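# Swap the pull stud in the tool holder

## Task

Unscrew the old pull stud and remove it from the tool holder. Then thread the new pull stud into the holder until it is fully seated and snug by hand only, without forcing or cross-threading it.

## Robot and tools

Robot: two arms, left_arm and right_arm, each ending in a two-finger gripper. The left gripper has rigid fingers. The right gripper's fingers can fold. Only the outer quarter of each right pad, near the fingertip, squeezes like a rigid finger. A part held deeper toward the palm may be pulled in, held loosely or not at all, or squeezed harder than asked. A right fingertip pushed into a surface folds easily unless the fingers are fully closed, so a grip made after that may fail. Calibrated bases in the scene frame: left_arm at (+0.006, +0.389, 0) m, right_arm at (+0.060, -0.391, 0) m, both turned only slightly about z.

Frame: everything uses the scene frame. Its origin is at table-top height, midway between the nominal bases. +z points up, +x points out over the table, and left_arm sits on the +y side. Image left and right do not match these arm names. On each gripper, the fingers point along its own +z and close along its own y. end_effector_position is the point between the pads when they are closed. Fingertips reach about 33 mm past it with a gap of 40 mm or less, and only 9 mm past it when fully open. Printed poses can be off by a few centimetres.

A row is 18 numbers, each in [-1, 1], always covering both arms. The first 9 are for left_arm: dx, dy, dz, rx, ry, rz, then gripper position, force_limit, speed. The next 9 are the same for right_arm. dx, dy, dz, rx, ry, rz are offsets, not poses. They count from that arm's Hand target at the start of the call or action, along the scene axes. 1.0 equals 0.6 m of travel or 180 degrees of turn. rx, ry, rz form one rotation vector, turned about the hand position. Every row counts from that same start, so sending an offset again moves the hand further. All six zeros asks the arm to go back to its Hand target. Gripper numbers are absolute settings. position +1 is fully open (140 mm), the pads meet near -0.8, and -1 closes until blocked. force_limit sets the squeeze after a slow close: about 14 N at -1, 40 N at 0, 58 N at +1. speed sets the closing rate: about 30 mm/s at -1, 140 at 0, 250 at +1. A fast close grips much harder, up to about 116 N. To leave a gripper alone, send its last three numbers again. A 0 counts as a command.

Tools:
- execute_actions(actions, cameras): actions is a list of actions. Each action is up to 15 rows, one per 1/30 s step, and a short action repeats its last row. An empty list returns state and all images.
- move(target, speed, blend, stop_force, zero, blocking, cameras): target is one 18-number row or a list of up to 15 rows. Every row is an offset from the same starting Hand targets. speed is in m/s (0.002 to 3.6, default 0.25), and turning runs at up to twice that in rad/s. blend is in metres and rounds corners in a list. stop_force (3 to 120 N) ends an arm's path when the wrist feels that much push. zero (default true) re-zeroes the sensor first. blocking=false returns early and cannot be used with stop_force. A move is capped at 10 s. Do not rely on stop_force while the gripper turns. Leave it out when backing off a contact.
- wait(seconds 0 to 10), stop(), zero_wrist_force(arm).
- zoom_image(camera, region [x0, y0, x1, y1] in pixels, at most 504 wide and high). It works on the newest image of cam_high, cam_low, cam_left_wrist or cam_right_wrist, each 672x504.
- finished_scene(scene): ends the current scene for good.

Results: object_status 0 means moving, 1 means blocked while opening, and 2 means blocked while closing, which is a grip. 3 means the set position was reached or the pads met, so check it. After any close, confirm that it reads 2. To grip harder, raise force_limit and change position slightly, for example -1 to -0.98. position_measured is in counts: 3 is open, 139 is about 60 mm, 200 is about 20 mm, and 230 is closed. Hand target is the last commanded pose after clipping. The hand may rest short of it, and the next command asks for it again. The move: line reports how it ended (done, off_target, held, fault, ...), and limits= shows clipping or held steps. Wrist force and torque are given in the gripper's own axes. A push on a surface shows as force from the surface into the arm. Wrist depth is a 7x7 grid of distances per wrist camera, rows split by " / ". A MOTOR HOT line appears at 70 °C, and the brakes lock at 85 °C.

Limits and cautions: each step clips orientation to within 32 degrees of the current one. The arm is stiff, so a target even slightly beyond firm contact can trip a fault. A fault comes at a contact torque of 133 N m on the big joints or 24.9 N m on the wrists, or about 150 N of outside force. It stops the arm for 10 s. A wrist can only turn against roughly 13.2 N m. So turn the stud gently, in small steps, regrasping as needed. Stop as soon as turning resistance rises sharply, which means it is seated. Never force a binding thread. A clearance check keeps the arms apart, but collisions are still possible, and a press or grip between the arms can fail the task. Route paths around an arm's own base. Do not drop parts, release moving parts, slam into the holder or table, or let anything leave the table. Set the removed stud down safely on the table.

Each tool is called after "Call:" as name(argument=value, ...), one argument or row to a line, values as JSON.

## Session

Scene 1 done. Now scene 2.

Call:
execute_actions(
  actions=[],
)

Scene clock: 0.00 s.
left_arm: end_effector_position=(+0.6438, +0.2230, +0.3215) position_measured=3 object_status=3 end_effector_quat_wxyz=(-0.399, +0.716, +0.460, +0.340) | right_arm: end_effector_position=(+0.8984, -0.1128, +0.1946) position_measured=3 object_status=3 end_effector_quat_wxyz=(-0.004, +0.829, +0.410, +0.381)
Joint positions: left_arm=[-0.775 -0.843 0.69 -0.524 -0.802 0.802] | right_arm=[0.081 -1.003 1.458 -2.766 -1.294 2.401]
Joint velocities: within noise
Joint torques (N m): no reading
Motor temperatures (°C): left_arm=[28 26 27 35 30 34] | right_arm=[29 30 27 32 39 31]
Wrist force (N): no reading
Wrist torque (N m): no reading
Wrist force, peak (N): no reading
Wrist depth (mm): cam_left_wrist=[- - - - - - 1719 / - 2130 - - 759 - - / - 914 - - - - - / 823 141 - 598 550 512 132 / - 123 - 528 489 - 120 / - - - 467 435 411 382 / - 466 443 416 385 373 359] | cam_right_wrist=[380 380 400 960 799 738 581 / - 372 382 429 968 882 677 / - - 358 - 936 903 745 / - 138 - - - - 136 / - 290 - - - - - / - - 302 317 340 - - / - 263 282 301 317 - -]
Hand target: left_arm +0.6438, +0.2230, +0.3215; -0.399, +0.716, +0.460, +0.340 | right_arm +0.8984, -0.1128, +0.1946; -0.004, +0.829, +0.410, +0.381
Tool commands: left_gripper/position=+1.0 left_gripper/force_limit=+1.0 left_gripper/speed=+1.0 right_gripper/position=+1.0 right_gripper/force_limit=+1.0 right_gripper/speed=+1.0

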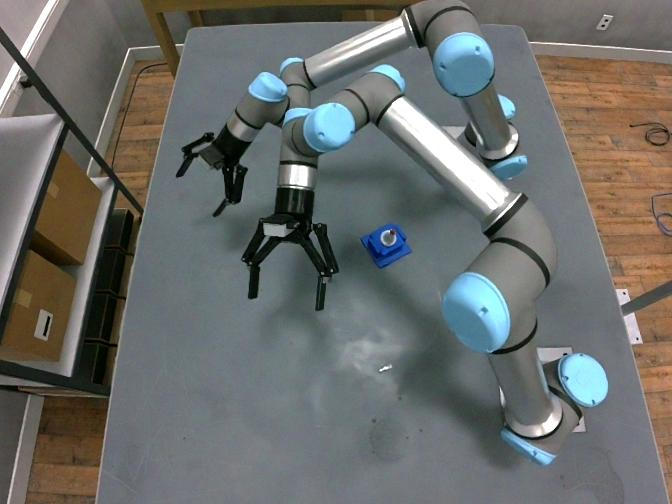

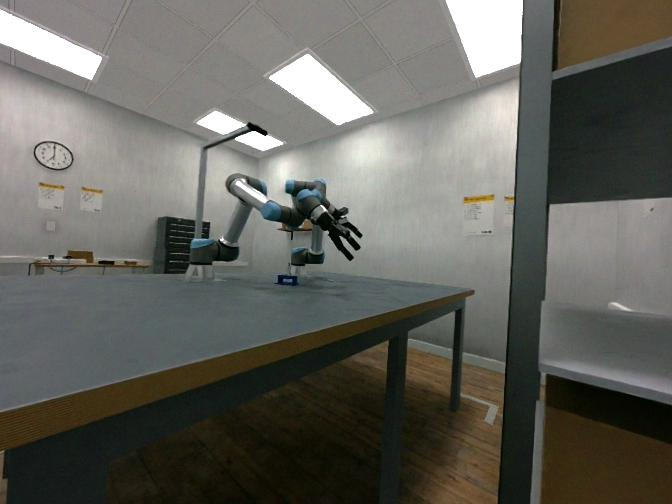

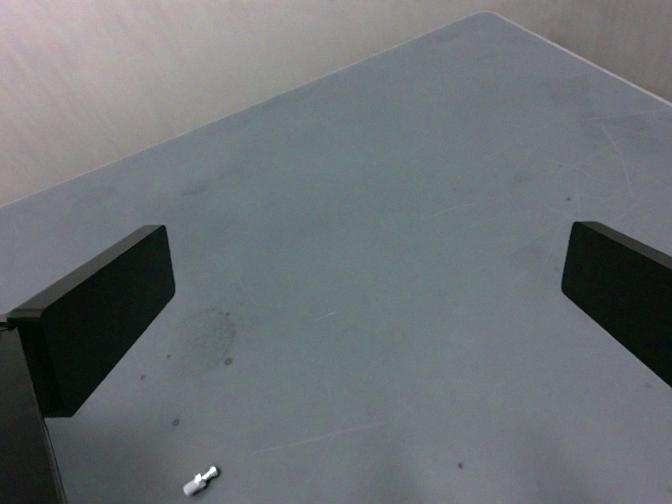

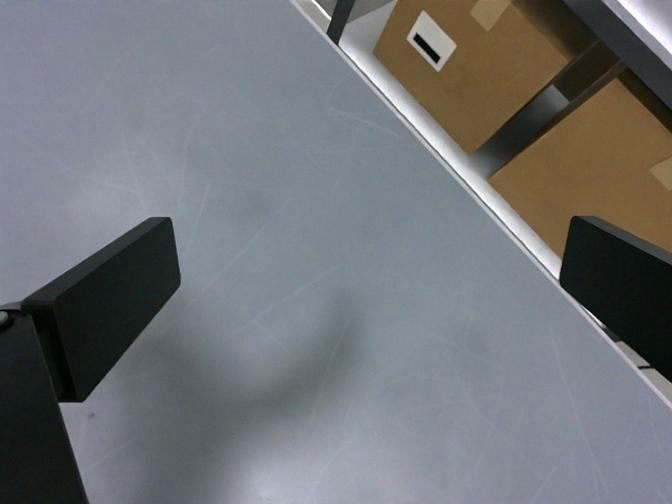

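Call:
execute_actions(
  actions=[],
  cameras=["all"],
)

Scene clock: 24.20 s.
left_arm: end_effector_position=(+0.6438, +0.2230, +0.3215) position_measured=3 object_status=3 end_effector_quat_wxyz=(-0.399, +0.716, +0.460, +0.340) | right_arm: end_effector_position=(+0.8984, -0.1128, +0.1946) position_measured=3 object_status=3 end_effector_quat_wxyz=(-0.004, +0.829, +0.410, +0.381)
Joint positions: left_arm=[-0.775 -0.843 0.69 -0.524 -0.802 0.802] | right_arm=[0.081 -1.003 1.458 -2.766 -1.294 2.401]
Joint velocities: within noise
Joint torques (N m): left_arm=[1.46 -53.12 -22.1 -0.43 1.05 -0.07] | right_arm=[-0.34 -44.92 -22.9 -3.84 0.52 -0.33]
Motor temperatures (°C): left_arm=[28 26 26 35 30 34] | right_arm=[29 30 27 32 39 31]
Wrist force (N): left_arm=[0.0 -0.2 0.3] | right_arm=[0.1 0.1 0.3]
Wrist torque (N m): left_arm=[-0.05 -0.02 0.00] | right_arm=[0.01 -0.01 0.00]
Wrist force, peak (N): left_arm=[0.2 -0.2 0.5] | right_arm=[-0.2 -0.4 0.6]
Wrist depth (mm): cam_left_wrist=[- - - 1872 - - - / - - - 879 - - 648 / - 779 - 739 643 582 - / - 141 730 - 547 528 133 / - 123 583 504 501 450 120 / - 523 474 482 439 405 - / 494 470 - 412 400 370 353] | cam_right_wrist=[- 384 409 925 850 740 587 / - - 395 421 933 993 669 / - - - - 424 869 742 / - 138 337 359 - 413 136 / - 297 333 - 365 - - / - 286 - - 333 365 - / - 263 285 299 - - 369]
Hand target: left_arm +0.6438, +0.2230, +0.3215; -0.399, +0.716, +0.460, +0.340 | right_arm +0.8984, -0.1128, +0.1946; -0.004, +0.829, +0.410, +0.381
Tool commands: left_gripper/position=+1.0 left_gripper/force_limit=+1.0 left_gripper/speed=+1.0 right_gripper/position=+1.0 right_gripper/force_limit=+1.0 right_gripper/speed=+1.0

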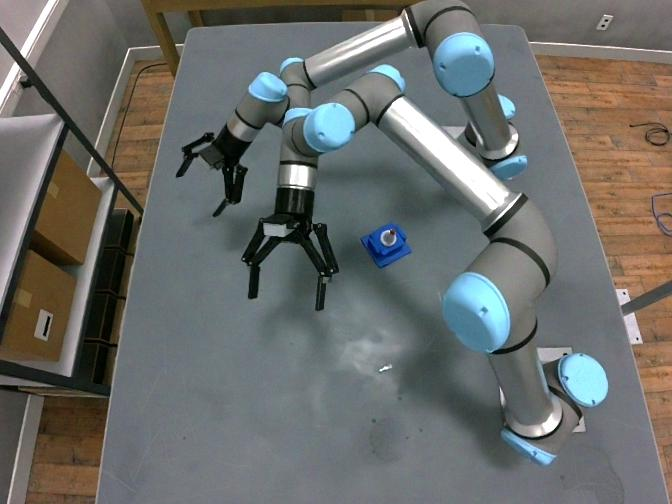

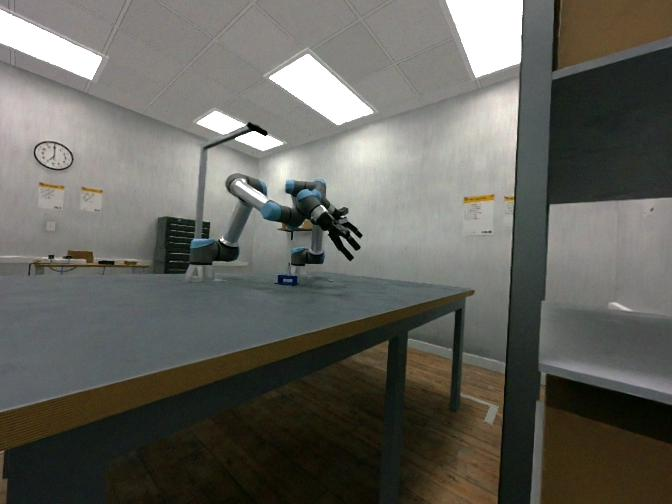

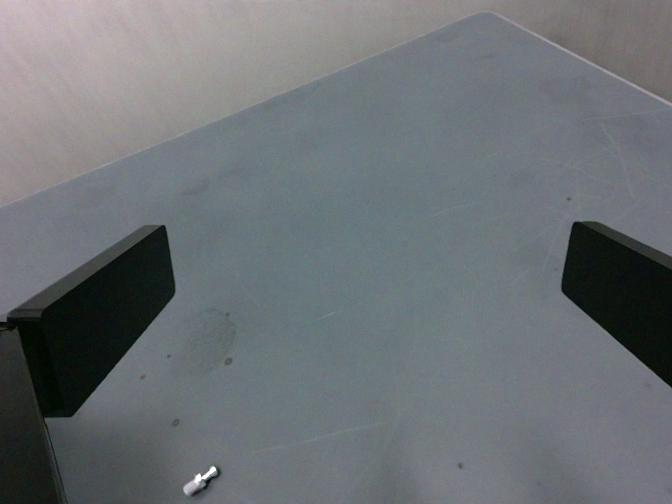

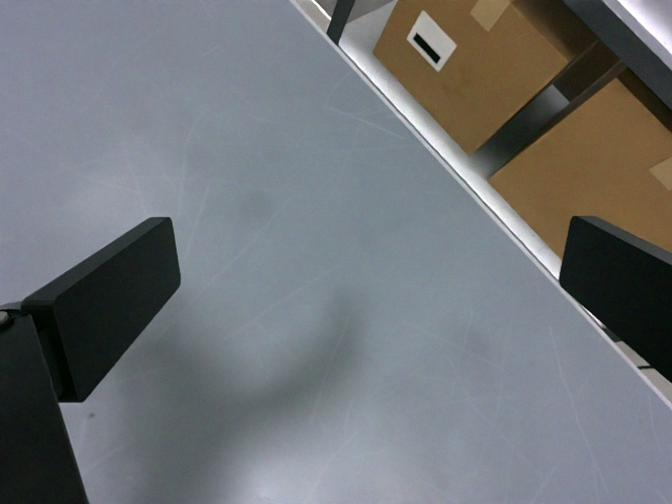

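Call:
move(
  target=[-0.34, -0.32, 0.0, -0.3488, 0.0472, 0, 1, 1, 1, -0.41, -0.73, 0.26, 0, 0, 0, 1, 1, 1],
  speed=0.3,
  cameras=["cam_left_wrist", "cam_high"],
)

Call:
zoom_image(
  camera="cam_left_wrist",
  region=[200, 100, 500, 400],
)

Scene clock: 77.10 s.
left_arm: end_effector_position=(+0.4398, +0.0311, +0.3216) position_measured=3 object_status=3 end_effector_quat_wxyz=(+0.001, +0.841, +0.541, +0.000) | right_arm: end_effector_position=(+0.6524, -0.5508, +0.3506) position_measured=3 object_status=3 end_effector_quat_wxyz=(-0.004, +0.829, +0.410, +0.381) end_effector_velocity=(-0.001, -0.001, -0.002) end_effector_angular_velocity=(+0.005, +0.006, -0.002)
Joint positions: left_arm=[-0.89 -1.436 1.311 -1.447 -1.571 1.07] | right_arm=[-0.852 -1.646 1.742 -1.898 -0.818 1.453]
Joint velocities: left_arm=[within noise] | right_arm=[-0.001 0.002 0 0.005 -0.001 0]
Joint torques (N m): left_arm=[10.31 -24.63 -20.89 -4.24 -1.53 1.27] | right_arm=[-6.17 -26.23 -21.28 -1.81 -0.37 -2.29]
Wrist force (N): left_arm=[-3.7 -0.3 -0.6] | right_arm=[0.2 0.1 -0.2]
Wrist torque (N m): left_arm=[-0.20 0.82 0.13] | right_arm=[0.02 -0.02 0.01]
Wrist force, peak (N): left_arm=[-4.7 -1.7 -0.8] | right_arm=[1.6 -1.1 2.8]
Wrist depth (mm): cam_left_wrist=[413 412 409 417 412 409 410 / 435 432 421 - 432 431 432 / 461 461 461 456 452 457 458 / 491 152 488 440 479 486 127 / - 122 520 522 518 511 120 / - 563 546 554 544 - - / - 606 582 606 598 - -] | cam_right_wrist=[561 - - - 1108 956 843 / - - 575 582 1077 1077 1358 / - - - 565 632 1342 1425 / - 138 - 545 565 602 132 / - - 445 - - - - / - 410 - - - 561 - / - 398 440 445 486 - -]
Hand target: left_arm +0.4398, +0.0310, +0.3215; +0.001, +0.841, +0.541, +0.000 | right_arm +0.6524, -0.5508, +0.3506; -0.004, +0.829, +0.410, +0.381
Off the commanded pose: left_arm 0.000 m, 0 deg | right_arm 0.000 m, 0 deg.
move: done
Images, in order (width x height): cam_high 672x504, cam_left_wrist 672x504.

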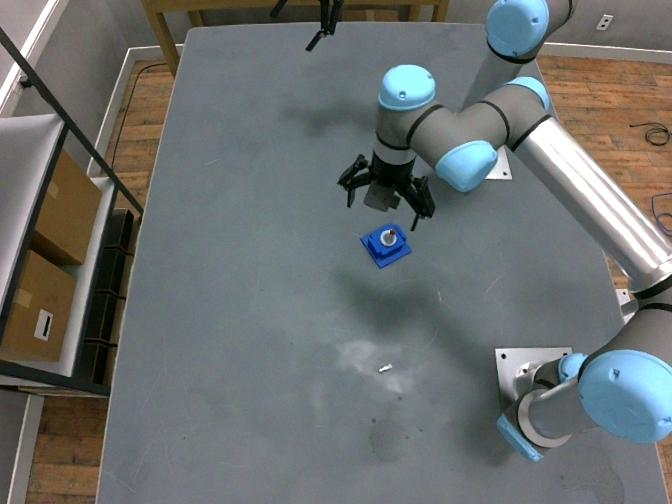

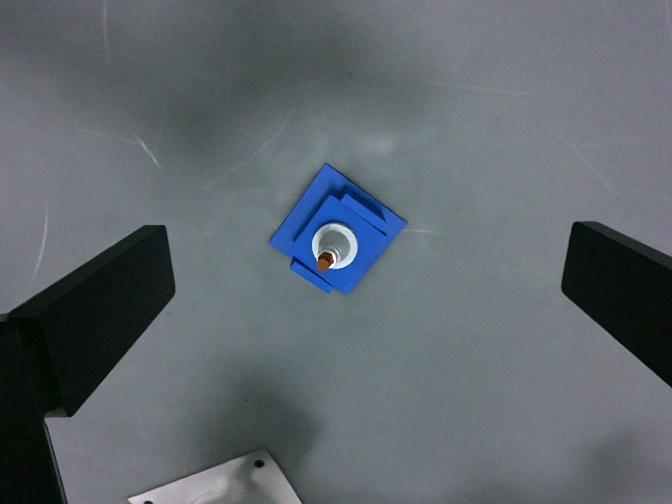

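Scaled by 1.680 from the camera's 672x504 image, which has a finer 960x720 frame.

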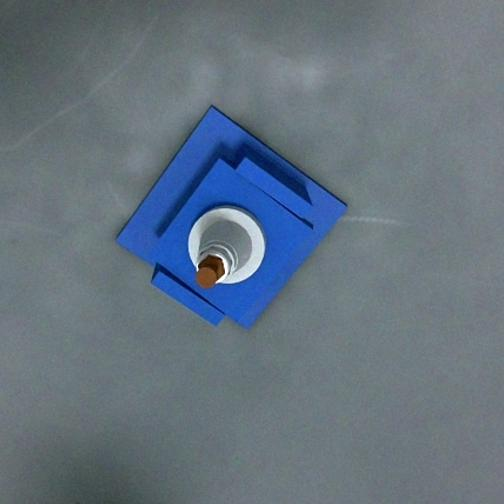

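Call:
move(
  target=[-0.103, -0.122, -0.05, 0, 0, 0, 1, 1, 1, 0, 0, 0, 0, 0, 0, 1, 1, 1],
  speed=0.3,
  cameras=["cam_left_wrist", "cam_right_wrist", "cam_low"],
)

Call:
zoom_image(
  camera="cam_left_wrist",
  region=[230, 60, 430, 210],
)

Call:
zoom_image(
  camera="cam_low",
  region=[260, 240, 320, 300],
)

Scene clock: 97.00 s.
left_arm: end_effector_position=(+0.3781, -0.0421, +0.2914) position_measured=3 object_status=3 end_effector_quat_wxyz=(+0.001, +0.841, +0.541, +0.000) | right_arm: end_effector_position=(+0.6524, -0.5508, +0.3506) position_measured=3 object_status=3 end_effector_quat_wxyz=(-0.004, +0.829, +0.410, +0.381)
Joint positions: left_arm=[-1.056 -1.425 1.376 -1.523 -1.571 0.904] | right_arm=[-0.852 -1.646 1.742 -1.898 -0.818 1.453]
Joint torques (N m): left_arm=[-1.91 -45.06 -31.19 -0.76 0.3 -1.02] | right_arm=[-6.38 -28.04 -29.4 -1.97 -0.43 -2.96]
Wrist force (N): left_arm=[-3.6 -1.0 -0.4] | right_arm=[0.2 0.2 -0.3]
Wrist torque (N m): left_arm=[-0.33 0.78 0.03] | right_arm=[0.02 -0.03 0.03]
Wrist force, peak (N): left_arm=[-7.0 -1.9 0.2] | right_arm=[0.5 0.1 0.2]
Wrist depth (mm): cam_left_wrist=[- 384 383 389 - 381 384 / 421 404 404 393 407 403 397 / 430 422 427 385 427 421 423 / 453 141 446 451 452 454 133 / - 122 - 482 480 488 120 / - 507 - - 516 505 - / - - 519 561 - 553 -] | cam_right_wrist=[561 564 - - 1114 956 814 / - - 569 - 693 1098 - / - 472 - 546 - - - / - 138 497 545 571 - 132 / - - 471 - - - - / - 417 473 - - - - / - - - - - - -]
Hand target: left_arm +0.3780, -0.0422, +0.2915; +0.001, +0.841, +0.541, +0.000 | right_arm +0.6524, -0.5508, +0.3506; -0.004, +0.829, +0.410, +0.381
Off the commanded pose: left_arm 0.000 m, 0 deg | right_arm 0.000 m, 0 deg.
move: done
Images, in order (width x height): cam_low 672x504, cam_left_wrist 672x504, cam_right_wrist 672x504.

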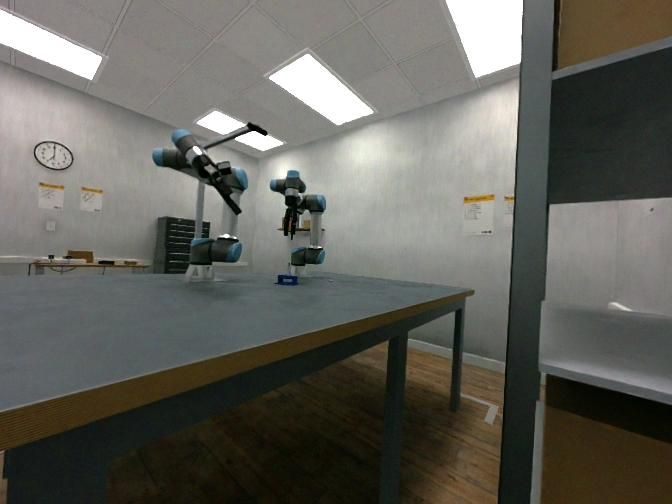

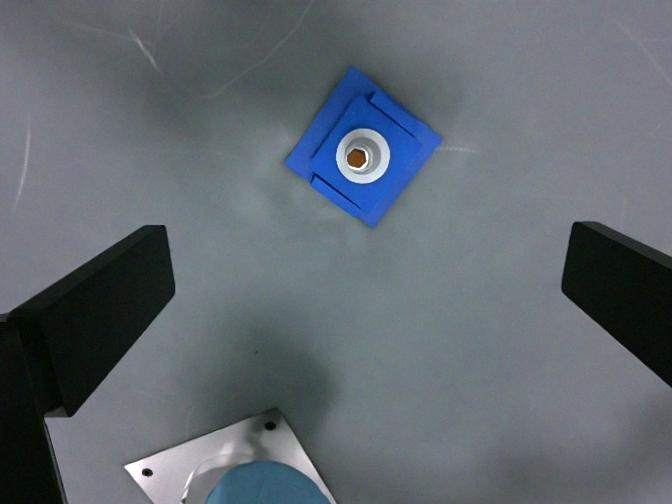

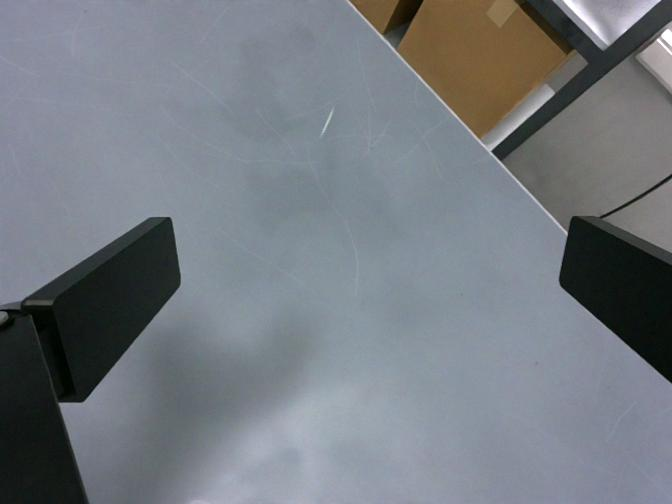

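Scaled by 2.520 from the camera's 672x504 image, which has a finer 960x720 frame.

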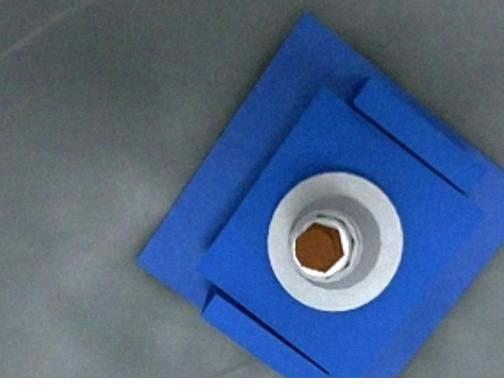

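Scaled by 8.400 from the camera's 672x504 image, which has a finer 960x720 frame.

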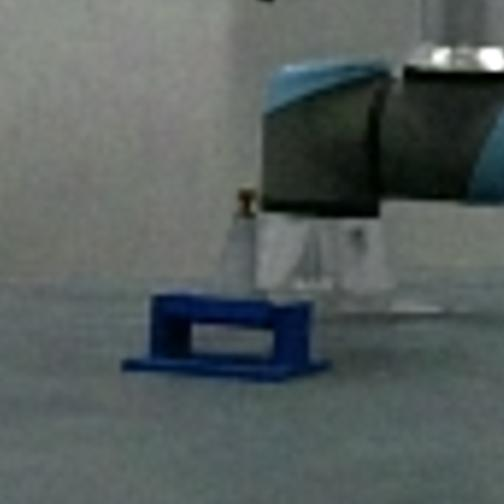

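Call:
move(
  target=[0.0048, 0.02, -0.219, -0.0416, -0.0096, 0, 1, 1, 1, 0, 0, 0, 0, 0, 0, 1, 1, 1],
  speed=0.2,
  cameras=["cam_left_wrist"],
)

Call:
zoom_image(
  camera="cam_left_wrist",
  region=[270, 100, 470, 250],
)

Scene clock: 117.93 s.
left_arm: end_effector_position=(+0.3809, -0.0301, +0.1602) position_measured=3 object_status=3 end_effector_quat_wxyz=(+0.064, +0.839, +0.540, -0.023) | right_arm: end_effector_position=(+0.6524, -0.5508, +0.3506) position_measured=3 object_status=3 end_effector_quat_wxyz=(-0.004, +0.829, +0.410, +0.381)
Joint positions: left_arm=[-1.02 -1.477 1.816 -2.039 -1.609 0.938] | right_arm=[-0.852 -1.646 1.742 -1.898 -0.818 1.453]
Joint torques (N m): left_arm=[-10.14 -21.73 -16.81 -5.31 1.85 -1.6] | right_arm=[-6.71 -26.22 -29.09 -2.06 0.04 -2.87]
Wrist force (N): left_arm=[-3.9 -0.8 -0.6] | right_arm=[0.1 0.2 -0.1]
Wrist torque (N m): left_arm=[-0.28 0.87 0.06] | right_arm=[0.04 0.01 0.04]
Wrist force, peak (N): left_arm=[-4.8 -0.5 -3.1] | right_arm=[-0.1 0.6 0.3]
Wrist depth (mm): cam_left_wrist=[245 249 252 253 260 265 268 / 262 266 270 265 273 287 287 / 282 286 285 248 254 305 313 / 298 152 315 271 326 327 133 / - 121 342 350 350 374 120 / - - 377 382 396 400 - / 400 427 417 427 440 452 -] | cam_right_wrist=[- 544 618 719 1125 952 847 / 484 523 - 604 1077 1087 1247 / - - - 574 644 - 1311 / - 138 - - - - 132 / - - - - - - - / - - - - - - - / - - - 449 - - -]
Hand target: left_arm +0.3809, -0.0302, +0.1601; +0.064, +0.839, +0.540, -0.023 | right_arm +0.6524, -0.5508, +0.3506; -0.004, +0.829, +0.410, +0.381
Off the commanded pose: left_arm 0.000 m, 0 deg | right_arm 0.000 m, 0 deg.
move: done
Images, in order (width x height): cam_left_wrist 672x504.

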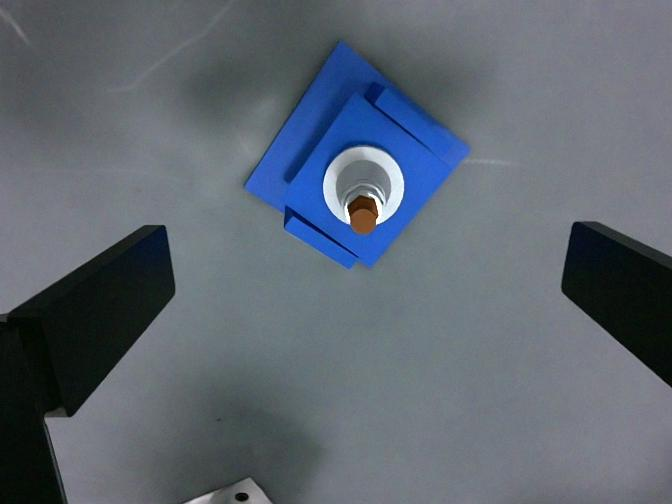

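Scaled by 2.520 from the camera's 672x504 image, which has a finer 960x720 frame.

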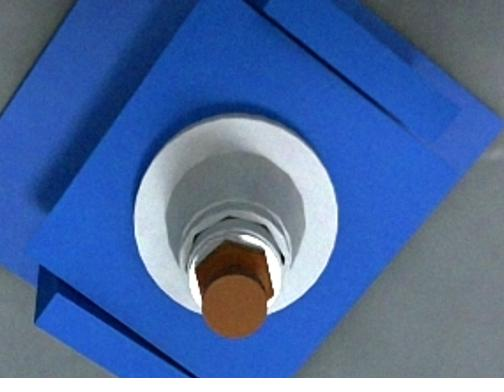

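Call:
zoom_image(
  camera="cam_left_wrist",
  region=[325, 165, 405, 245],
)

Scaled by 6.300 from the camera's 672x504 image, which has a finer 960x720 frame.

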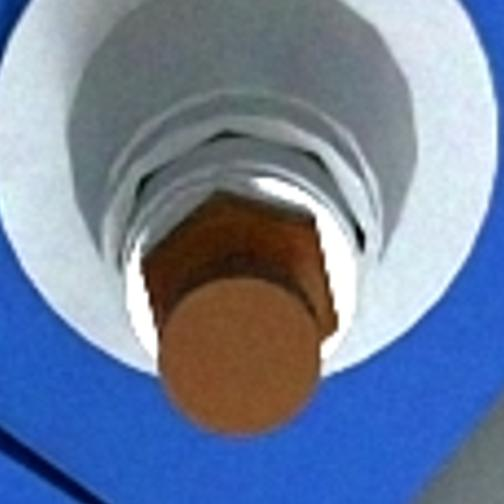

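Call:
move(
  target=[
    [0, 0, 0, 0.0153, -0.0661, -0.4955, 1, 1, 1, 0, 0, 0, 0, 0, 0, 1, 1, 1],
    [0, 0, 0, 0.0305, -0.1322, -0.991, 1, 1, 1, 0, 0, 0, 0, 0, 0, 1, 1, 1],
  ],
  speed=0.7,
  blend=0.02,
  cameras=["cam_left_wrist"],
)

Call:
zoom_image(
  camera="cam_left_wrist",
  region=[270, 100, 470, 250],
)

Call:
zoom_image(
  camera="cam_left_wrist",
  region=[305, 165, 385, 245],
)

Scene clock: 158.10 s.
left_arm: end_effector_position=(+0.3809, -0.0301, +0.1601) position_measured=3 object_status=3 end_effector_quat_wxyz=(-0.023, -0.539, +0.839, -0.064) | right_arm: end_effector_position=(+0.6524, -0.5508, +0.3506) position_measured=3 object_status=3 end_effector_quat_wxyz=(-0.004, +0.829, +0.410, +0.381)
Joint positions: left_arm=[-1.02 -1.478 1.816 -2.041 -1.609 4.08] | right_arm=[-0.852 -1.646 1.742 -1.898 -0.818 1.453]
Joint torques (N m): left_arm=[6.97 -16.76 -30.66 -0.78 0.49 1.54] | right_arm=[-6.61 -24.94 -29.38 -2.02 0.66 -2.73]
Wrist force (N): left_arm=[-3.3 -1.2 -0.2] | right_arm=[0.2 0.0 0.0]
Wrist torque (N m): left_arm=[-0.35 0.71 0.13] | right_arm=[0.00 -0.02 0.03]
Wrist force, peak (N): left_arm=[-4.4 -1.1 -0.4] | right_arm=[0.2 0.5 0.2]
Wrist depth (mm): cam_left_wrist=[292 285 281 275 270 264 261 / 303 298 291 279 280 274 270 / 317 310 300 244 284 283 280 / 328 141 320 263 303 298 133 / - 122 331 323 315 310 120 / - 355 347 337 329 322 318 / 376 381 362 360 342 336 330] | cam_right_wrist=[- - - - 1103 944 828 / - - 561 607 1220 1057 - / - 491 - - - - - / - 138 486 - - - 132 / - 439 461 - - - - / - 417 - - 496 - - / - - 420 - 471 497 544]
Hand target: left_arm +0.3809, -0.0302, +0.1601; -0.023, -0.539, +0.839, -0.064 | right_arm +0.6524, -0.5508, +0.3506; -0.004, +0.829, +0.410, +0.381
Off the commanded pose: left_arm 0.000 m, 0 deg | right_arm 0.000 m, 0 deg.
move: done
Images, in order (width x height): cam_left_wrist 672x504.

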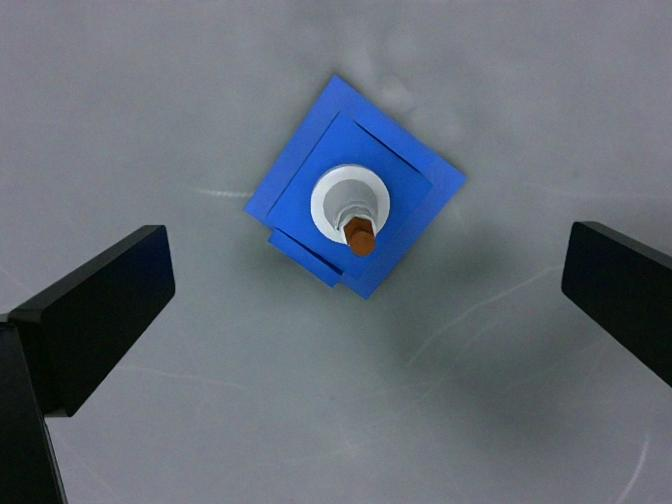

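Scaled by 2.520 from the camera's 672x504 image, which has a finer 960x720 frame.

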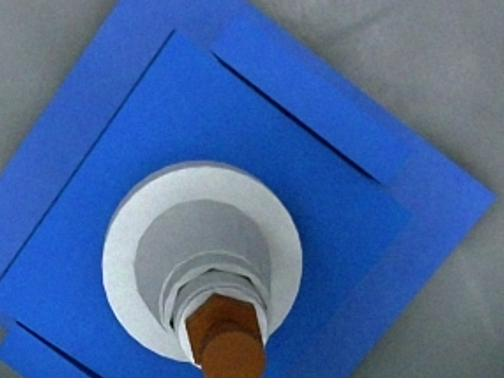

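Scaled by 6.300 from the camera's 672x504 image, which has a finer 960x720 frame.

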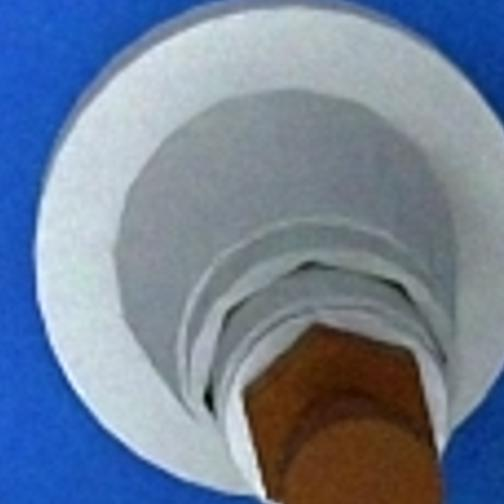

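Call:
move(
  target=[0.0003, 0.0077, -0.0013, -0.0031, -0.0164, 0.0021, 1, 1, 1, 0, 0, 0, 0, 0, 0, 1, 1, 1],
  speed=0.3,
)

Call:
move(
  target=[0, 0, 0, 0.0482, -0.0829, -0.5782, 1, 1, 1, 0, 0, 0, 0, 0, 0, 1, 1, 1],
  speed=0.6,
  cameras=["cam_left_wrist"],
)

Call:
zoom_image(
  camera="cam_left_wrist",
  region=[270, 100, 470, 250],
)

Call:
zoom_image(
  camera="cam_left_wrist",
  region=[315, 165, 405, 255],
)

Scene clock: 229.03 s.
left_arm: end_effector_position=(+0.3810, -0.0256, +0.1595) position_measured=3 object_status=3 end_effector_quat_wxyz=(-0.004, -0.540, +0.838, -0.082) end_effector_velocity=(-0.001, +0.000, +0.001) end_effector_angular_velocity=(+0.000, +0.006, -0.002) | right_arm: end_effector_position=(+0.6524, -0.5508, +0.3506) position_measured=3 object_status=3 end_effector_quat_wxyz=(-0.004, +0.829, +0.410, +0.381)
Joint positions: left_arm=[-1.041 -1.511 1.868 -2.092 -1.565 4.059] | right_arm=[-0.852 -1.646 1.742 -1.898 -0.818 1.453]
Joint velocities: left_arm=[0.001 0.001 -0.004 0.006 -0.005 0.002] | right_arm=[within noise]
Joint torques (N m): left_arm=[8.65 -13.83 -30.74 -0.8 -1.94 1.09] | right_arm=[-7.02 -23.36 -29.02 -1.92 1.09 -2.65]
Wrist force (N): left_arm=[-3.3 -1.3 -0.5] | right_arm=[-0.2 0.2 0.1]
Wrist torque (N m): left_arm=[-0.38 0.69 0.14] | right_arm=[0.03 0.06 0.03]
Wrist force, peak (N): left_arm=[-3.9 -0.7 -0.5] | right_arm=[-0.5 0.1 0.2]
Wrist depth (mm): cam_left_wrist=[300 292 282 273 265 259 251 / 315 305 302 275 275 267 261 / 329 318 306 244 277 282 271 / 341 141 321 266 300 291 133 / - 152 339 326 312 303 120 / - 369 362 342 328 311 310 / 400 389 374 358 344 334 321] | cam_right_wrist=[512 - - - 1125 944 831 / - - - - 1077 1114 - / - - - 582 - 683 - / - 138 - 535 - - 133 / - - - - - - - / - - - - 523 - - / - - - - - - -]
Hand target: left_arm +0.3811, -0.0255, +0.1593; -0.004, -0.540, +0.838, -0.082 | right_arm +0.6524, -0.5508, +0.3506; -0.004, +0.829, +0.410, +0.381
Off the commanded pose: left_arm 0.000 m, 0 deg | right_arm 0.000 m, 0 deg.
move: done

Scene clock: 231.20 s.
left_arm: end_effector_position=(+0.3811, -0.0255, +0.1593) position_measured=3 object_status=3 end_effector_quat_wxyz=(+0.063, +0.340, +0.937, -0.053) | right_arm: end_effector_position=(+0.6524, -0.5508, +0.3506) position_measured=3 object_status=3 end_effector_quat_wxyz=(-0.004, +0.829, +0.410, +0.381)
Joint positions: left_arm=[-1.04 -1.511 1.867 -2.091 -1.566 5.9] | right_arm=[-0.852 -1.646 1.742 -1.898 -0.818 1.453]
Joint torques (N m): left_arm=[7.09 -16.05 -27.77 -0.85 0.6 1.41] | right_arm=[-6.8 -22.78 -29.11 -1.96 1.28 -2.64]
Wrist force (N): left_arm=[-4.3 -1.2 -0.4] | right_arm=[0.2 0.0 0.0]
Wrist torque (N m): left_arm=[-0.37 0.94 0.16] | right_arm=[0.00 -0.01 0.03]
Wrist force, peak (N): left_arm=[-4.7 -1.5 -0.4] | right_arm=[0.0 0.6 0.0]
Wrist depth (mm): cam_left_wrist=[263 264 257 252 251 247 245 / 284 282 276 263 267 266 263 / 305 300 300 244 257 288 279 / 336 132 325 266 318 310 133 / - 141 363 377 351 347 120 / - 415 408 393 389 383 381 / 480 491 465 453 441 434 -] | cam_right_wrist=[513 - 588 - 1136 964 840 / 520 527 - 625 1136 1052 - / - 481 - - - - - / - 138 502 - 587 607 132 / - - 467 - - - - / - - 443 - - 560 - / - 394 440 - - 527 -]
Hand target: left_arm +0.3811, -0.0255, +0.1593; +0.063, +0.340, +0.937, -0.053 | right_arm +0.6524, -0.5508, +0.3506; -0.004, +0.829, +0.410, +0.381
Off the commanded pose: left_arm 0.000 m, 0 deg | right_arm 0.000 m, 0 deg.
move: done
Images, in order (width x height): cam_left_wrist 672x504.

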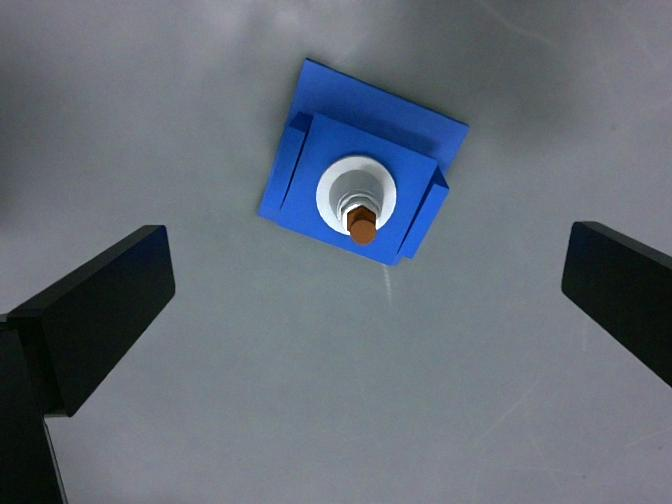

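Scaled by 2.520 from the camera's 672x504 image, which has a finer 960x720 frame.

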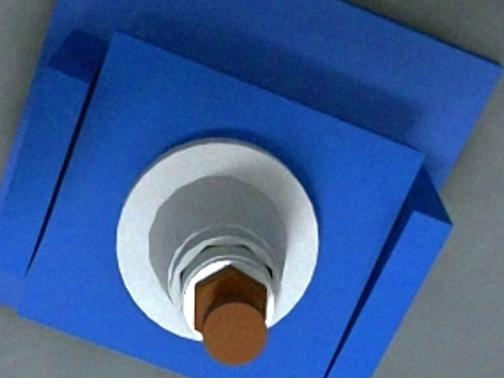

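Scaled by 5.600 from the camera's 672x504 image, which has a finer 960x720 frame.

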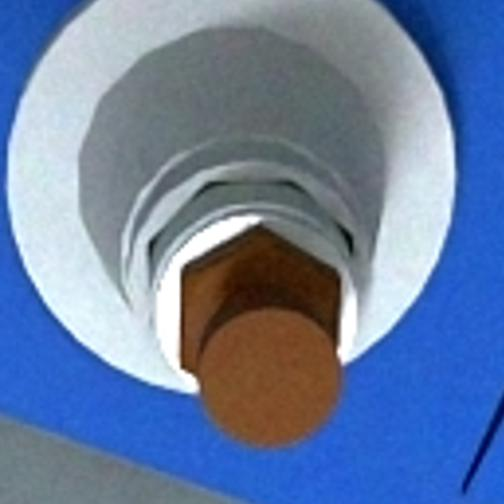

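Call:
move(
  target=[0.0041, -0.0071, -0.0493, 0, 0, 0, -0.2, 0, -0.3, 0, 0, 0, 0, 0, 0, 1, 1, 1],
  speed=0.1,
  cameras=["cam_left_wrist"],
)

Call:
zoom_image(
  camera="cam_left_wrist",
  region=[290, 150, 440, 300],
)

Scene clock: 270.43 s.
left_arm: end_effector_position=(+0.3835, -0.0298, +0.1297) position_measured=154 object_status=0 end_effector_quat_wxyz=(+0.063, +0.340, +0.937, -0.053) | right_arm: end_effector_position=(+0.6524, -0.5508, +0.3506) position_measured=3 object_status=3 end_effector_quat_wxyz=(-0.004, +0.829, +0.410, +0.381)
Joint positions: left_arm=[-1.04 -1.471 1.905 -2.169 -1.565 5.901] | right_arm=[-0.852 -1.646 1.742 -1.898 -0.818 1.453]
Joint torques (N m): left_arm=[13.52 -41.08 -30.2 -2.02 -1.76 1.33] | right_arm=[-6.77 -22.05 -29.24 -2.05 1.76 -2.47]
Wrist force (N): left_arm=[-4.6 -0.9 -0.9] | right_arm=[0.1 0.4 0.2]
Wrist torque (N m): left_arm=[-0.33 1.02 0.06] | right_arm=[0.06 0.01 0.04]
Wrist force, peak (N): left_arm=[-4.8 -1.2 -0.8] | right_arm=[0.2 0.6 0.0]
Wrist depth (mm): cam_left_wrist=[236 234 230 226 223 221 219 / 255 251 247 234 239 238 236 / 278 273 265 214 219 257 254 / 305 300 132 227 160 279 277 / 325 84 84 319 304 82 - / - - - 370 351 - 73 / - - - 407 397 - -] | cam_right_wrist=[- 548 - - 1119 940 840 / - - - - 1214 1136 - / 468 - 511 572 590 - 1399 / - 138 485 - - - 132 / - - - - - - - / - - - - - - - / - - - - - 529 -]
Hand target: left_arm +0.3835, -0.0298, +0.1298; +0.063, +0.340, +0.937, -0.053 | right_arm +0.6524, -0.5508, +0.3506; -0.004, +0.829, +0.410, +0.381
Off the commanded pose: left_arm 0.000 m, 0 deg | right_arm 0.000 m, 0 deg.
move: done
Images, in order (width x height): cam_left_wrist 672x504.

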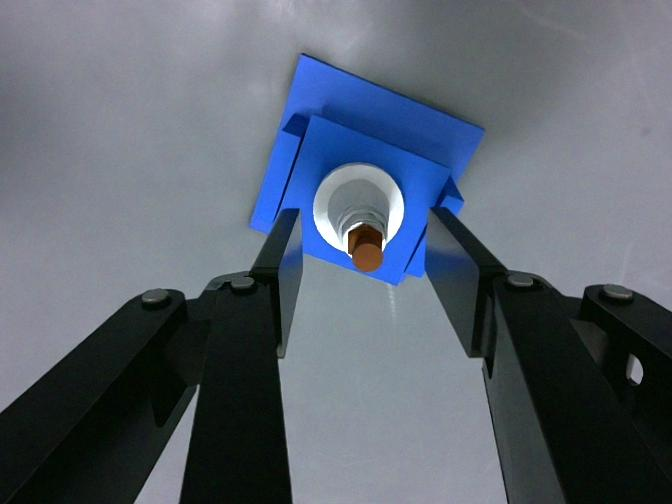

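Scaled by 3.360 from the camera's 672x504 image, which has a finer 960x720 frame.

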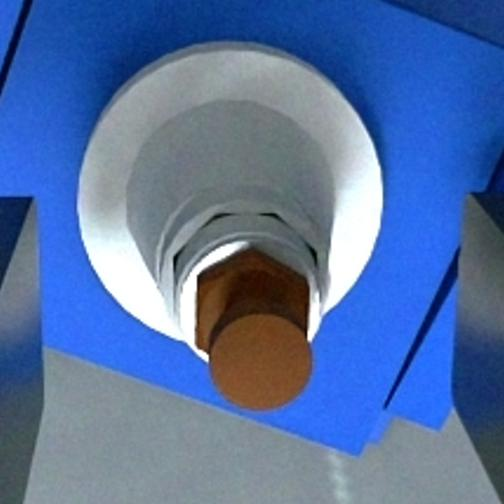

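Call:
move(
  target=[0.0762, -0.063, 0.0154, 0, 0, 0, -0.2, 0, -0.3, 0, 0, 0, 0, 0, 0, 1, 1, 1],
  speed=0.15,
  cameras=["cam_left_wrist"],
)

Call:
zoom_image(
  camera="cam_left_wrist",
  region=[300, 20, 430, 150],
)

Call:
zoom_image(
  camera="cam_left_wrist",
  region=[340, 30, 400, 90],
)

Scene clock: 294.00 s.
left_arm: end_effector_position=(+0.4293, -0.0675, +0.1389) position_measured=154 object_status=3 end_effector_quat_wxyz=(+0.063, +0.340, +0.937, -0.053) | right_arm: end_effector_position=(+0.6524, -0.5508, +0.3506) position_measured=3 object_status=3 end_effector_quat_wxyz=(-0.004, +0.829, +0.410, +0.381)
Joint positions: left_arm=[-0.999 -1.345 1.729 -2.119 -1.572 5.941] | right_arm=[-0.852 -1.646 1.742 -1.898 -0.818 1.453]
Joint torques (N m): left_arm=[-10.62 -37.63 -28.74 -5.29 0.58 -1.62] | right_arm=[-6.4 -20.36 -28.89 -1.92 2.12 -2.43]
Wrist force (N): left_arm=[-4.3 -1.3 -0.4] | right_arm=[-0.2 0.0 0.0]
Wrist torque (N m): left_arm=[-0.40 0.95 0.16] | right_arm=[-0.01 0.06 0.03]
Wrist force, peak (N): left_arm=[-6.4 -1.2 -0.9] | right_arm=[-0.2 0.6 0.1]
Wrist depth (mm): cam_left_wrist=[241 241 232 192 200 230 228 / 267 264 253 200 207 250 244 / 288 283 279 275 267 267 264 / 312 305 132 300 160 286 288 / - 84 84 334 314 82 - / - - - 371 - - 73 / - - - 416 412 - -] | cam_right_wrist=[- 610 629 697 1119 956 840 / 482 - - 632 687 1048 1509 / 470 - - - 636 - - / - 138 - - - - 132 / - 432 - - - - - / - 434 - 456 - - - / - 397 - - - 532 -]
Hand target: left_arm +0.4293, -0.0676, +0.1390; +0.063, +0.340, +0.937, -0.053 | right_arm +0.6524, -0.5508, +0.3506; -0.004, +0.829, +0.410, +0.381
Off the commanded pose: left_arm 0.000 m, 0 deg | right_arm 0.000 m, 0 deg.
move: done
Images, in order (width x height): cam_left_wrist 672x504.

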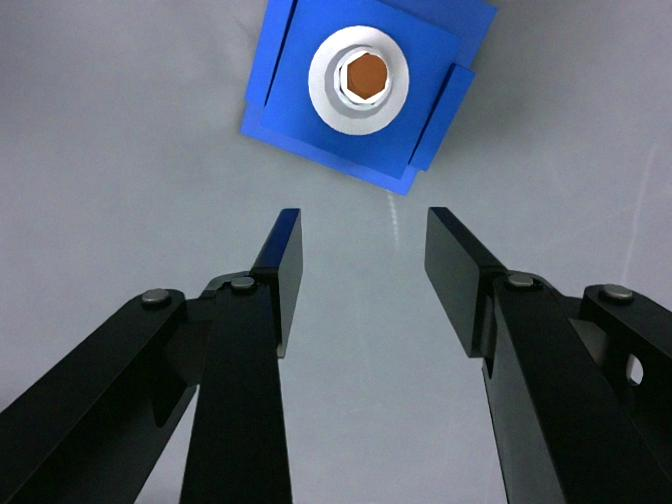

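Scaled by 3.877 from the camera's 672x504 image, which has a finer 960x720 frame.

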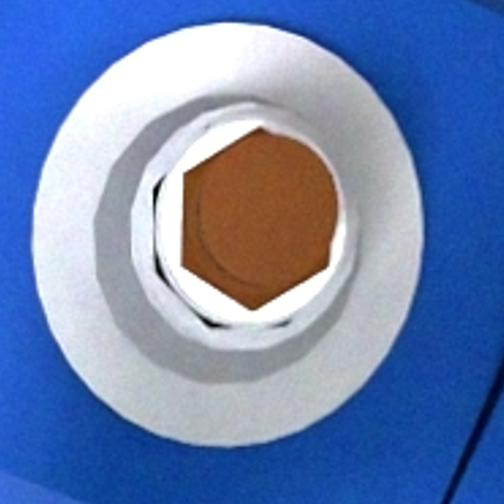

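Scaled by 8.400 from the camera's 672x504 image, which has a finer 960x720 frame.

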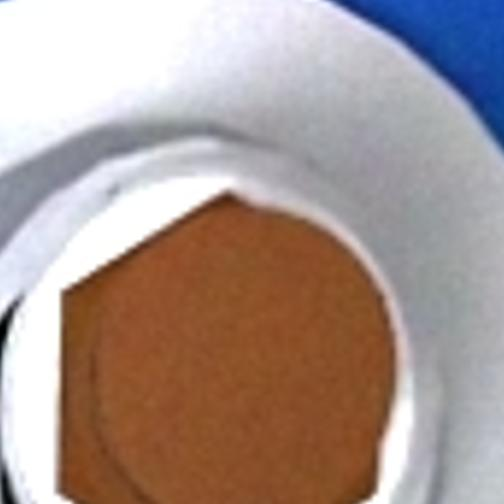

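Call:
move(
  target=[
    [0.02, 0.02, 0.1, 0, 0, 0, -0.2, 0, -0.3, 0, 0, 0, 0, 0, 0, 1, 1, 1],
    [-0.0572, 0.6177, -0.0317, 0.0344, 0.0409, 0.2208, -0.2, 0, -0.3, 0, 0, 0, 0, 0, 0, 1, 1, 1],
  ],
  speed=0.3,
  blend=[0.03, 0],
  cameras=["cam_left_wrist"],
)

Call:
zoom_image(
  camera="cam_left_wrist",
  region=[280, 180, 430, 330],
)

Scene clock: 353.43 s.
left_arm: end_effector_position=(+0.3950, +0.3030, +0.1200) position_measured=154 object_status=3 end_effector_quat_wxyz=(+0.000, +0.000, +1.000, +0.000) | right_arm: end_effector_position=(+0.6524, -0.5508, +0.3506) position_measured=3 object_status=3 end_effector_quat_wxyz=(-0.004, +0.829, +0.410, +0.381)
Joint positions: left_arm=[-0.52 -1.779 2.164 -1.955 -1.571 5.726] | right_arm=[-0.852 -1.646 1.742 -1.898 -0.818 1.453]
Joint torques (N m): left_arm=[8.65 -3.32 -22.43 -4.84 -1.97 -1.5] | right_arm=[-7.33 -19.08 -29.32 -2.11 2.73 -2.29]
Wrist force (N): left_arm=[-3.7 -0.8 -0.6] | right_arm=[0.2 0.7 -0.1]
Wrist torque (N m): left_arm=[-0.29 0.82 0.00] | right_arm=[0.15 -0.02 0.04]
Wrist force, peak (N): left_arm=[-6.7 -2.0 -3.0] | right_arm=[0.2 0.7 -0.1]
Wrist depth (mm): cam_left_wrist=[228 228 228 228 228 226 226 / 241 240 241 240 239 239 239 / 256 255 254 251 254 253 253 / 272 271 145 270 160 263 268 / - 84 84 288 140 82 - / - - - 307 307 - 73 / - - - - 334 - -] | cam_right_wrist=[- - - 689 1098 980 840 / 510 - - 691 681 1098 1240 / 474 - - - - - - / - 139 - 539 593 - 132 / - - - - - 588 - / - - - - - - - / - 396 - - - - -]
Hand target: left_arm +0.3949, +0.3030, +0.1200; +0.000, +0.000, +1.000, +0.000 | right_arm +0.6524, -0.5508, +0.3506; -0.004, +0.829, +0.410, +0.381
Off the commanded pose: left_arm 0.000 m, 0 deg | right_arm 0.000 m, 0 deg.
move: done
Images, in order (width x height): cam_left_wrist 672x504.

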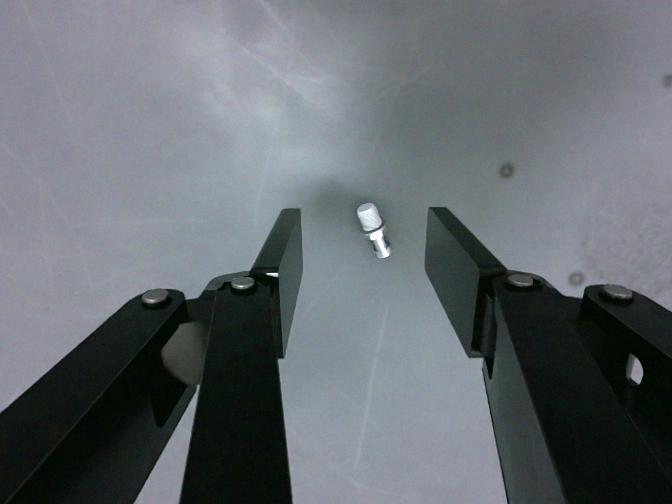

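Scaled by 3.360 from the camera's 672x504 image, which has a finer 960x720 frame.

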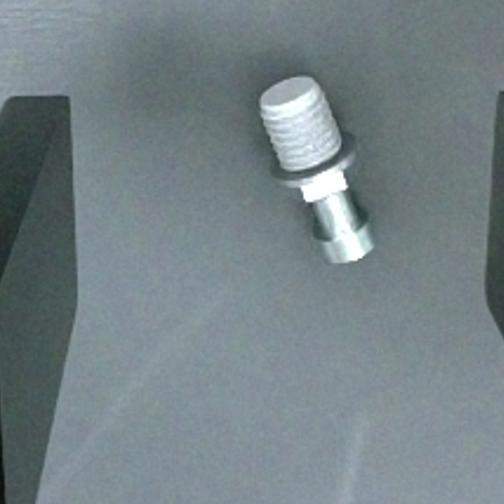

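Call:
zoom_image(
  camera="cam_left_wrist",
  region=[345, 195, 405, 265],
)

Scaled by 7.200 from the camera's 672x504 image, which has a finer 960x720 frame.

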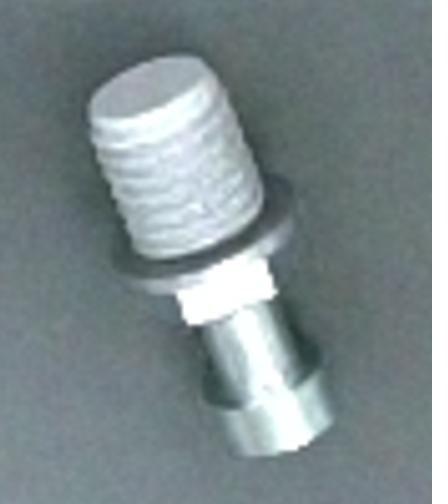

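Call:
move(
  target=[
    [0.108, 0.045, 0.083, 0.2339, 0.046, 0.5018, -0.2, 0, -0.3, 0, 0, 0, 0, 0, 0, 1, 1, 1],
    [0.1468, 0.067, -0.094, -0.374, -0.0736, -0.802, -0.2, 0, -0.3, 0, 0, 0, 0, 0, 0, 1, 1, 1],
  ],
  speed=0.5,
  blend=[0.03, 0],
  cameras=["cam_left_wrist"],
)

Call:
zoom_image(
  camera="cam_left_wrist",
  region=[320, 170, 420, 270],
)

Scene clock: 460.60 s.
left_arm: end_effector_position=(+0.4830, +0.3433, +0.0637) position_measured=154 object_status=3 end_effector_quat_wxyz=(+0.082, +0.889, +0.175, -0.414) | right_arm: end_effector_position=(+0.6524, -0.5508, +0.3506) position_measured=3 object_status=3 end_effector_quat_wxyz=(-0.004, +0.829, +0.410, +0.381)
Joint positions: left_arm=[-0.089 -0.912 1.341 -1.197 -1.959 2.792] | right_arm=[-0.852 -1.646 1.742 -1.898 -0.818 1.453]
Joint torques (N m): left_arm=[-10.57 -35.9 -24.49 0.93 0.83 -1.38] | right_arm=[-6.71 -17.55 -29.38 -2.03 3.36 -2.25]
Wrist force (N): left_arm=[-7.1 -1.9 -1.2] | right_arm=[0.0 0.2 0.1]
Wrist torque (N m): left_arm=[-0.49 1.74 0.23] | right_arm=[0.03 0.03 0.03]
Wrist force, peak (N): left_arm=[-7.5 -1.5 -1.0] | right_arm=[-0.3 0.3 0.6]
Wrist depth (mm): cam_left_wrist=[132 137 132 132 132 132 138 / 163 163 163 163 164 164 165 / - 214 214 203 215 206 218 / 350 314 132 314 160 318 318 / - 84 84 505 124 82 - / - - - - - - 73 / - - - - - - -] | cam_right_wrist=[- - 591 - 1108 948 869 / - - - - 1052 1130 1326 / - - - - 601 - - / - 138 516 542 - - 132 / - - 469 506 - 571 - / - - - 479 489 531 - / - 394 - 448 450 512 -]
Hand target: left_arm +0.4830, +0.3432, +0.0636; +0.082, +0.889, +0.175, -0.414 | right_arm +0.6524, -0.5508, +0.3506; -0.004, +0.829, +0.410, +0.381
Off the commanded pose: left_arm 0.000 m, 0 deg | right_arm 0.000 m, 0 deg.
move: done
Images, in order (width x height): cam_left_wrist 672x504.

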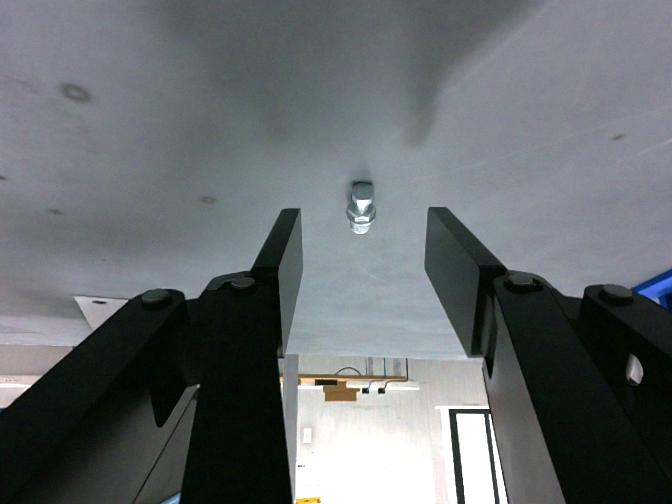

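Scaled by 5.040 from the camera's 672x504 image, which has a finer 960x720 frame.

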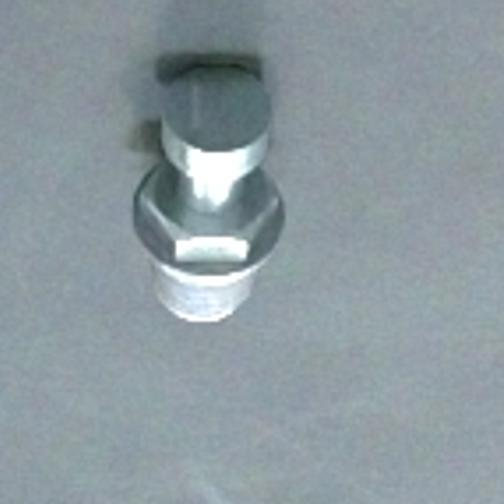

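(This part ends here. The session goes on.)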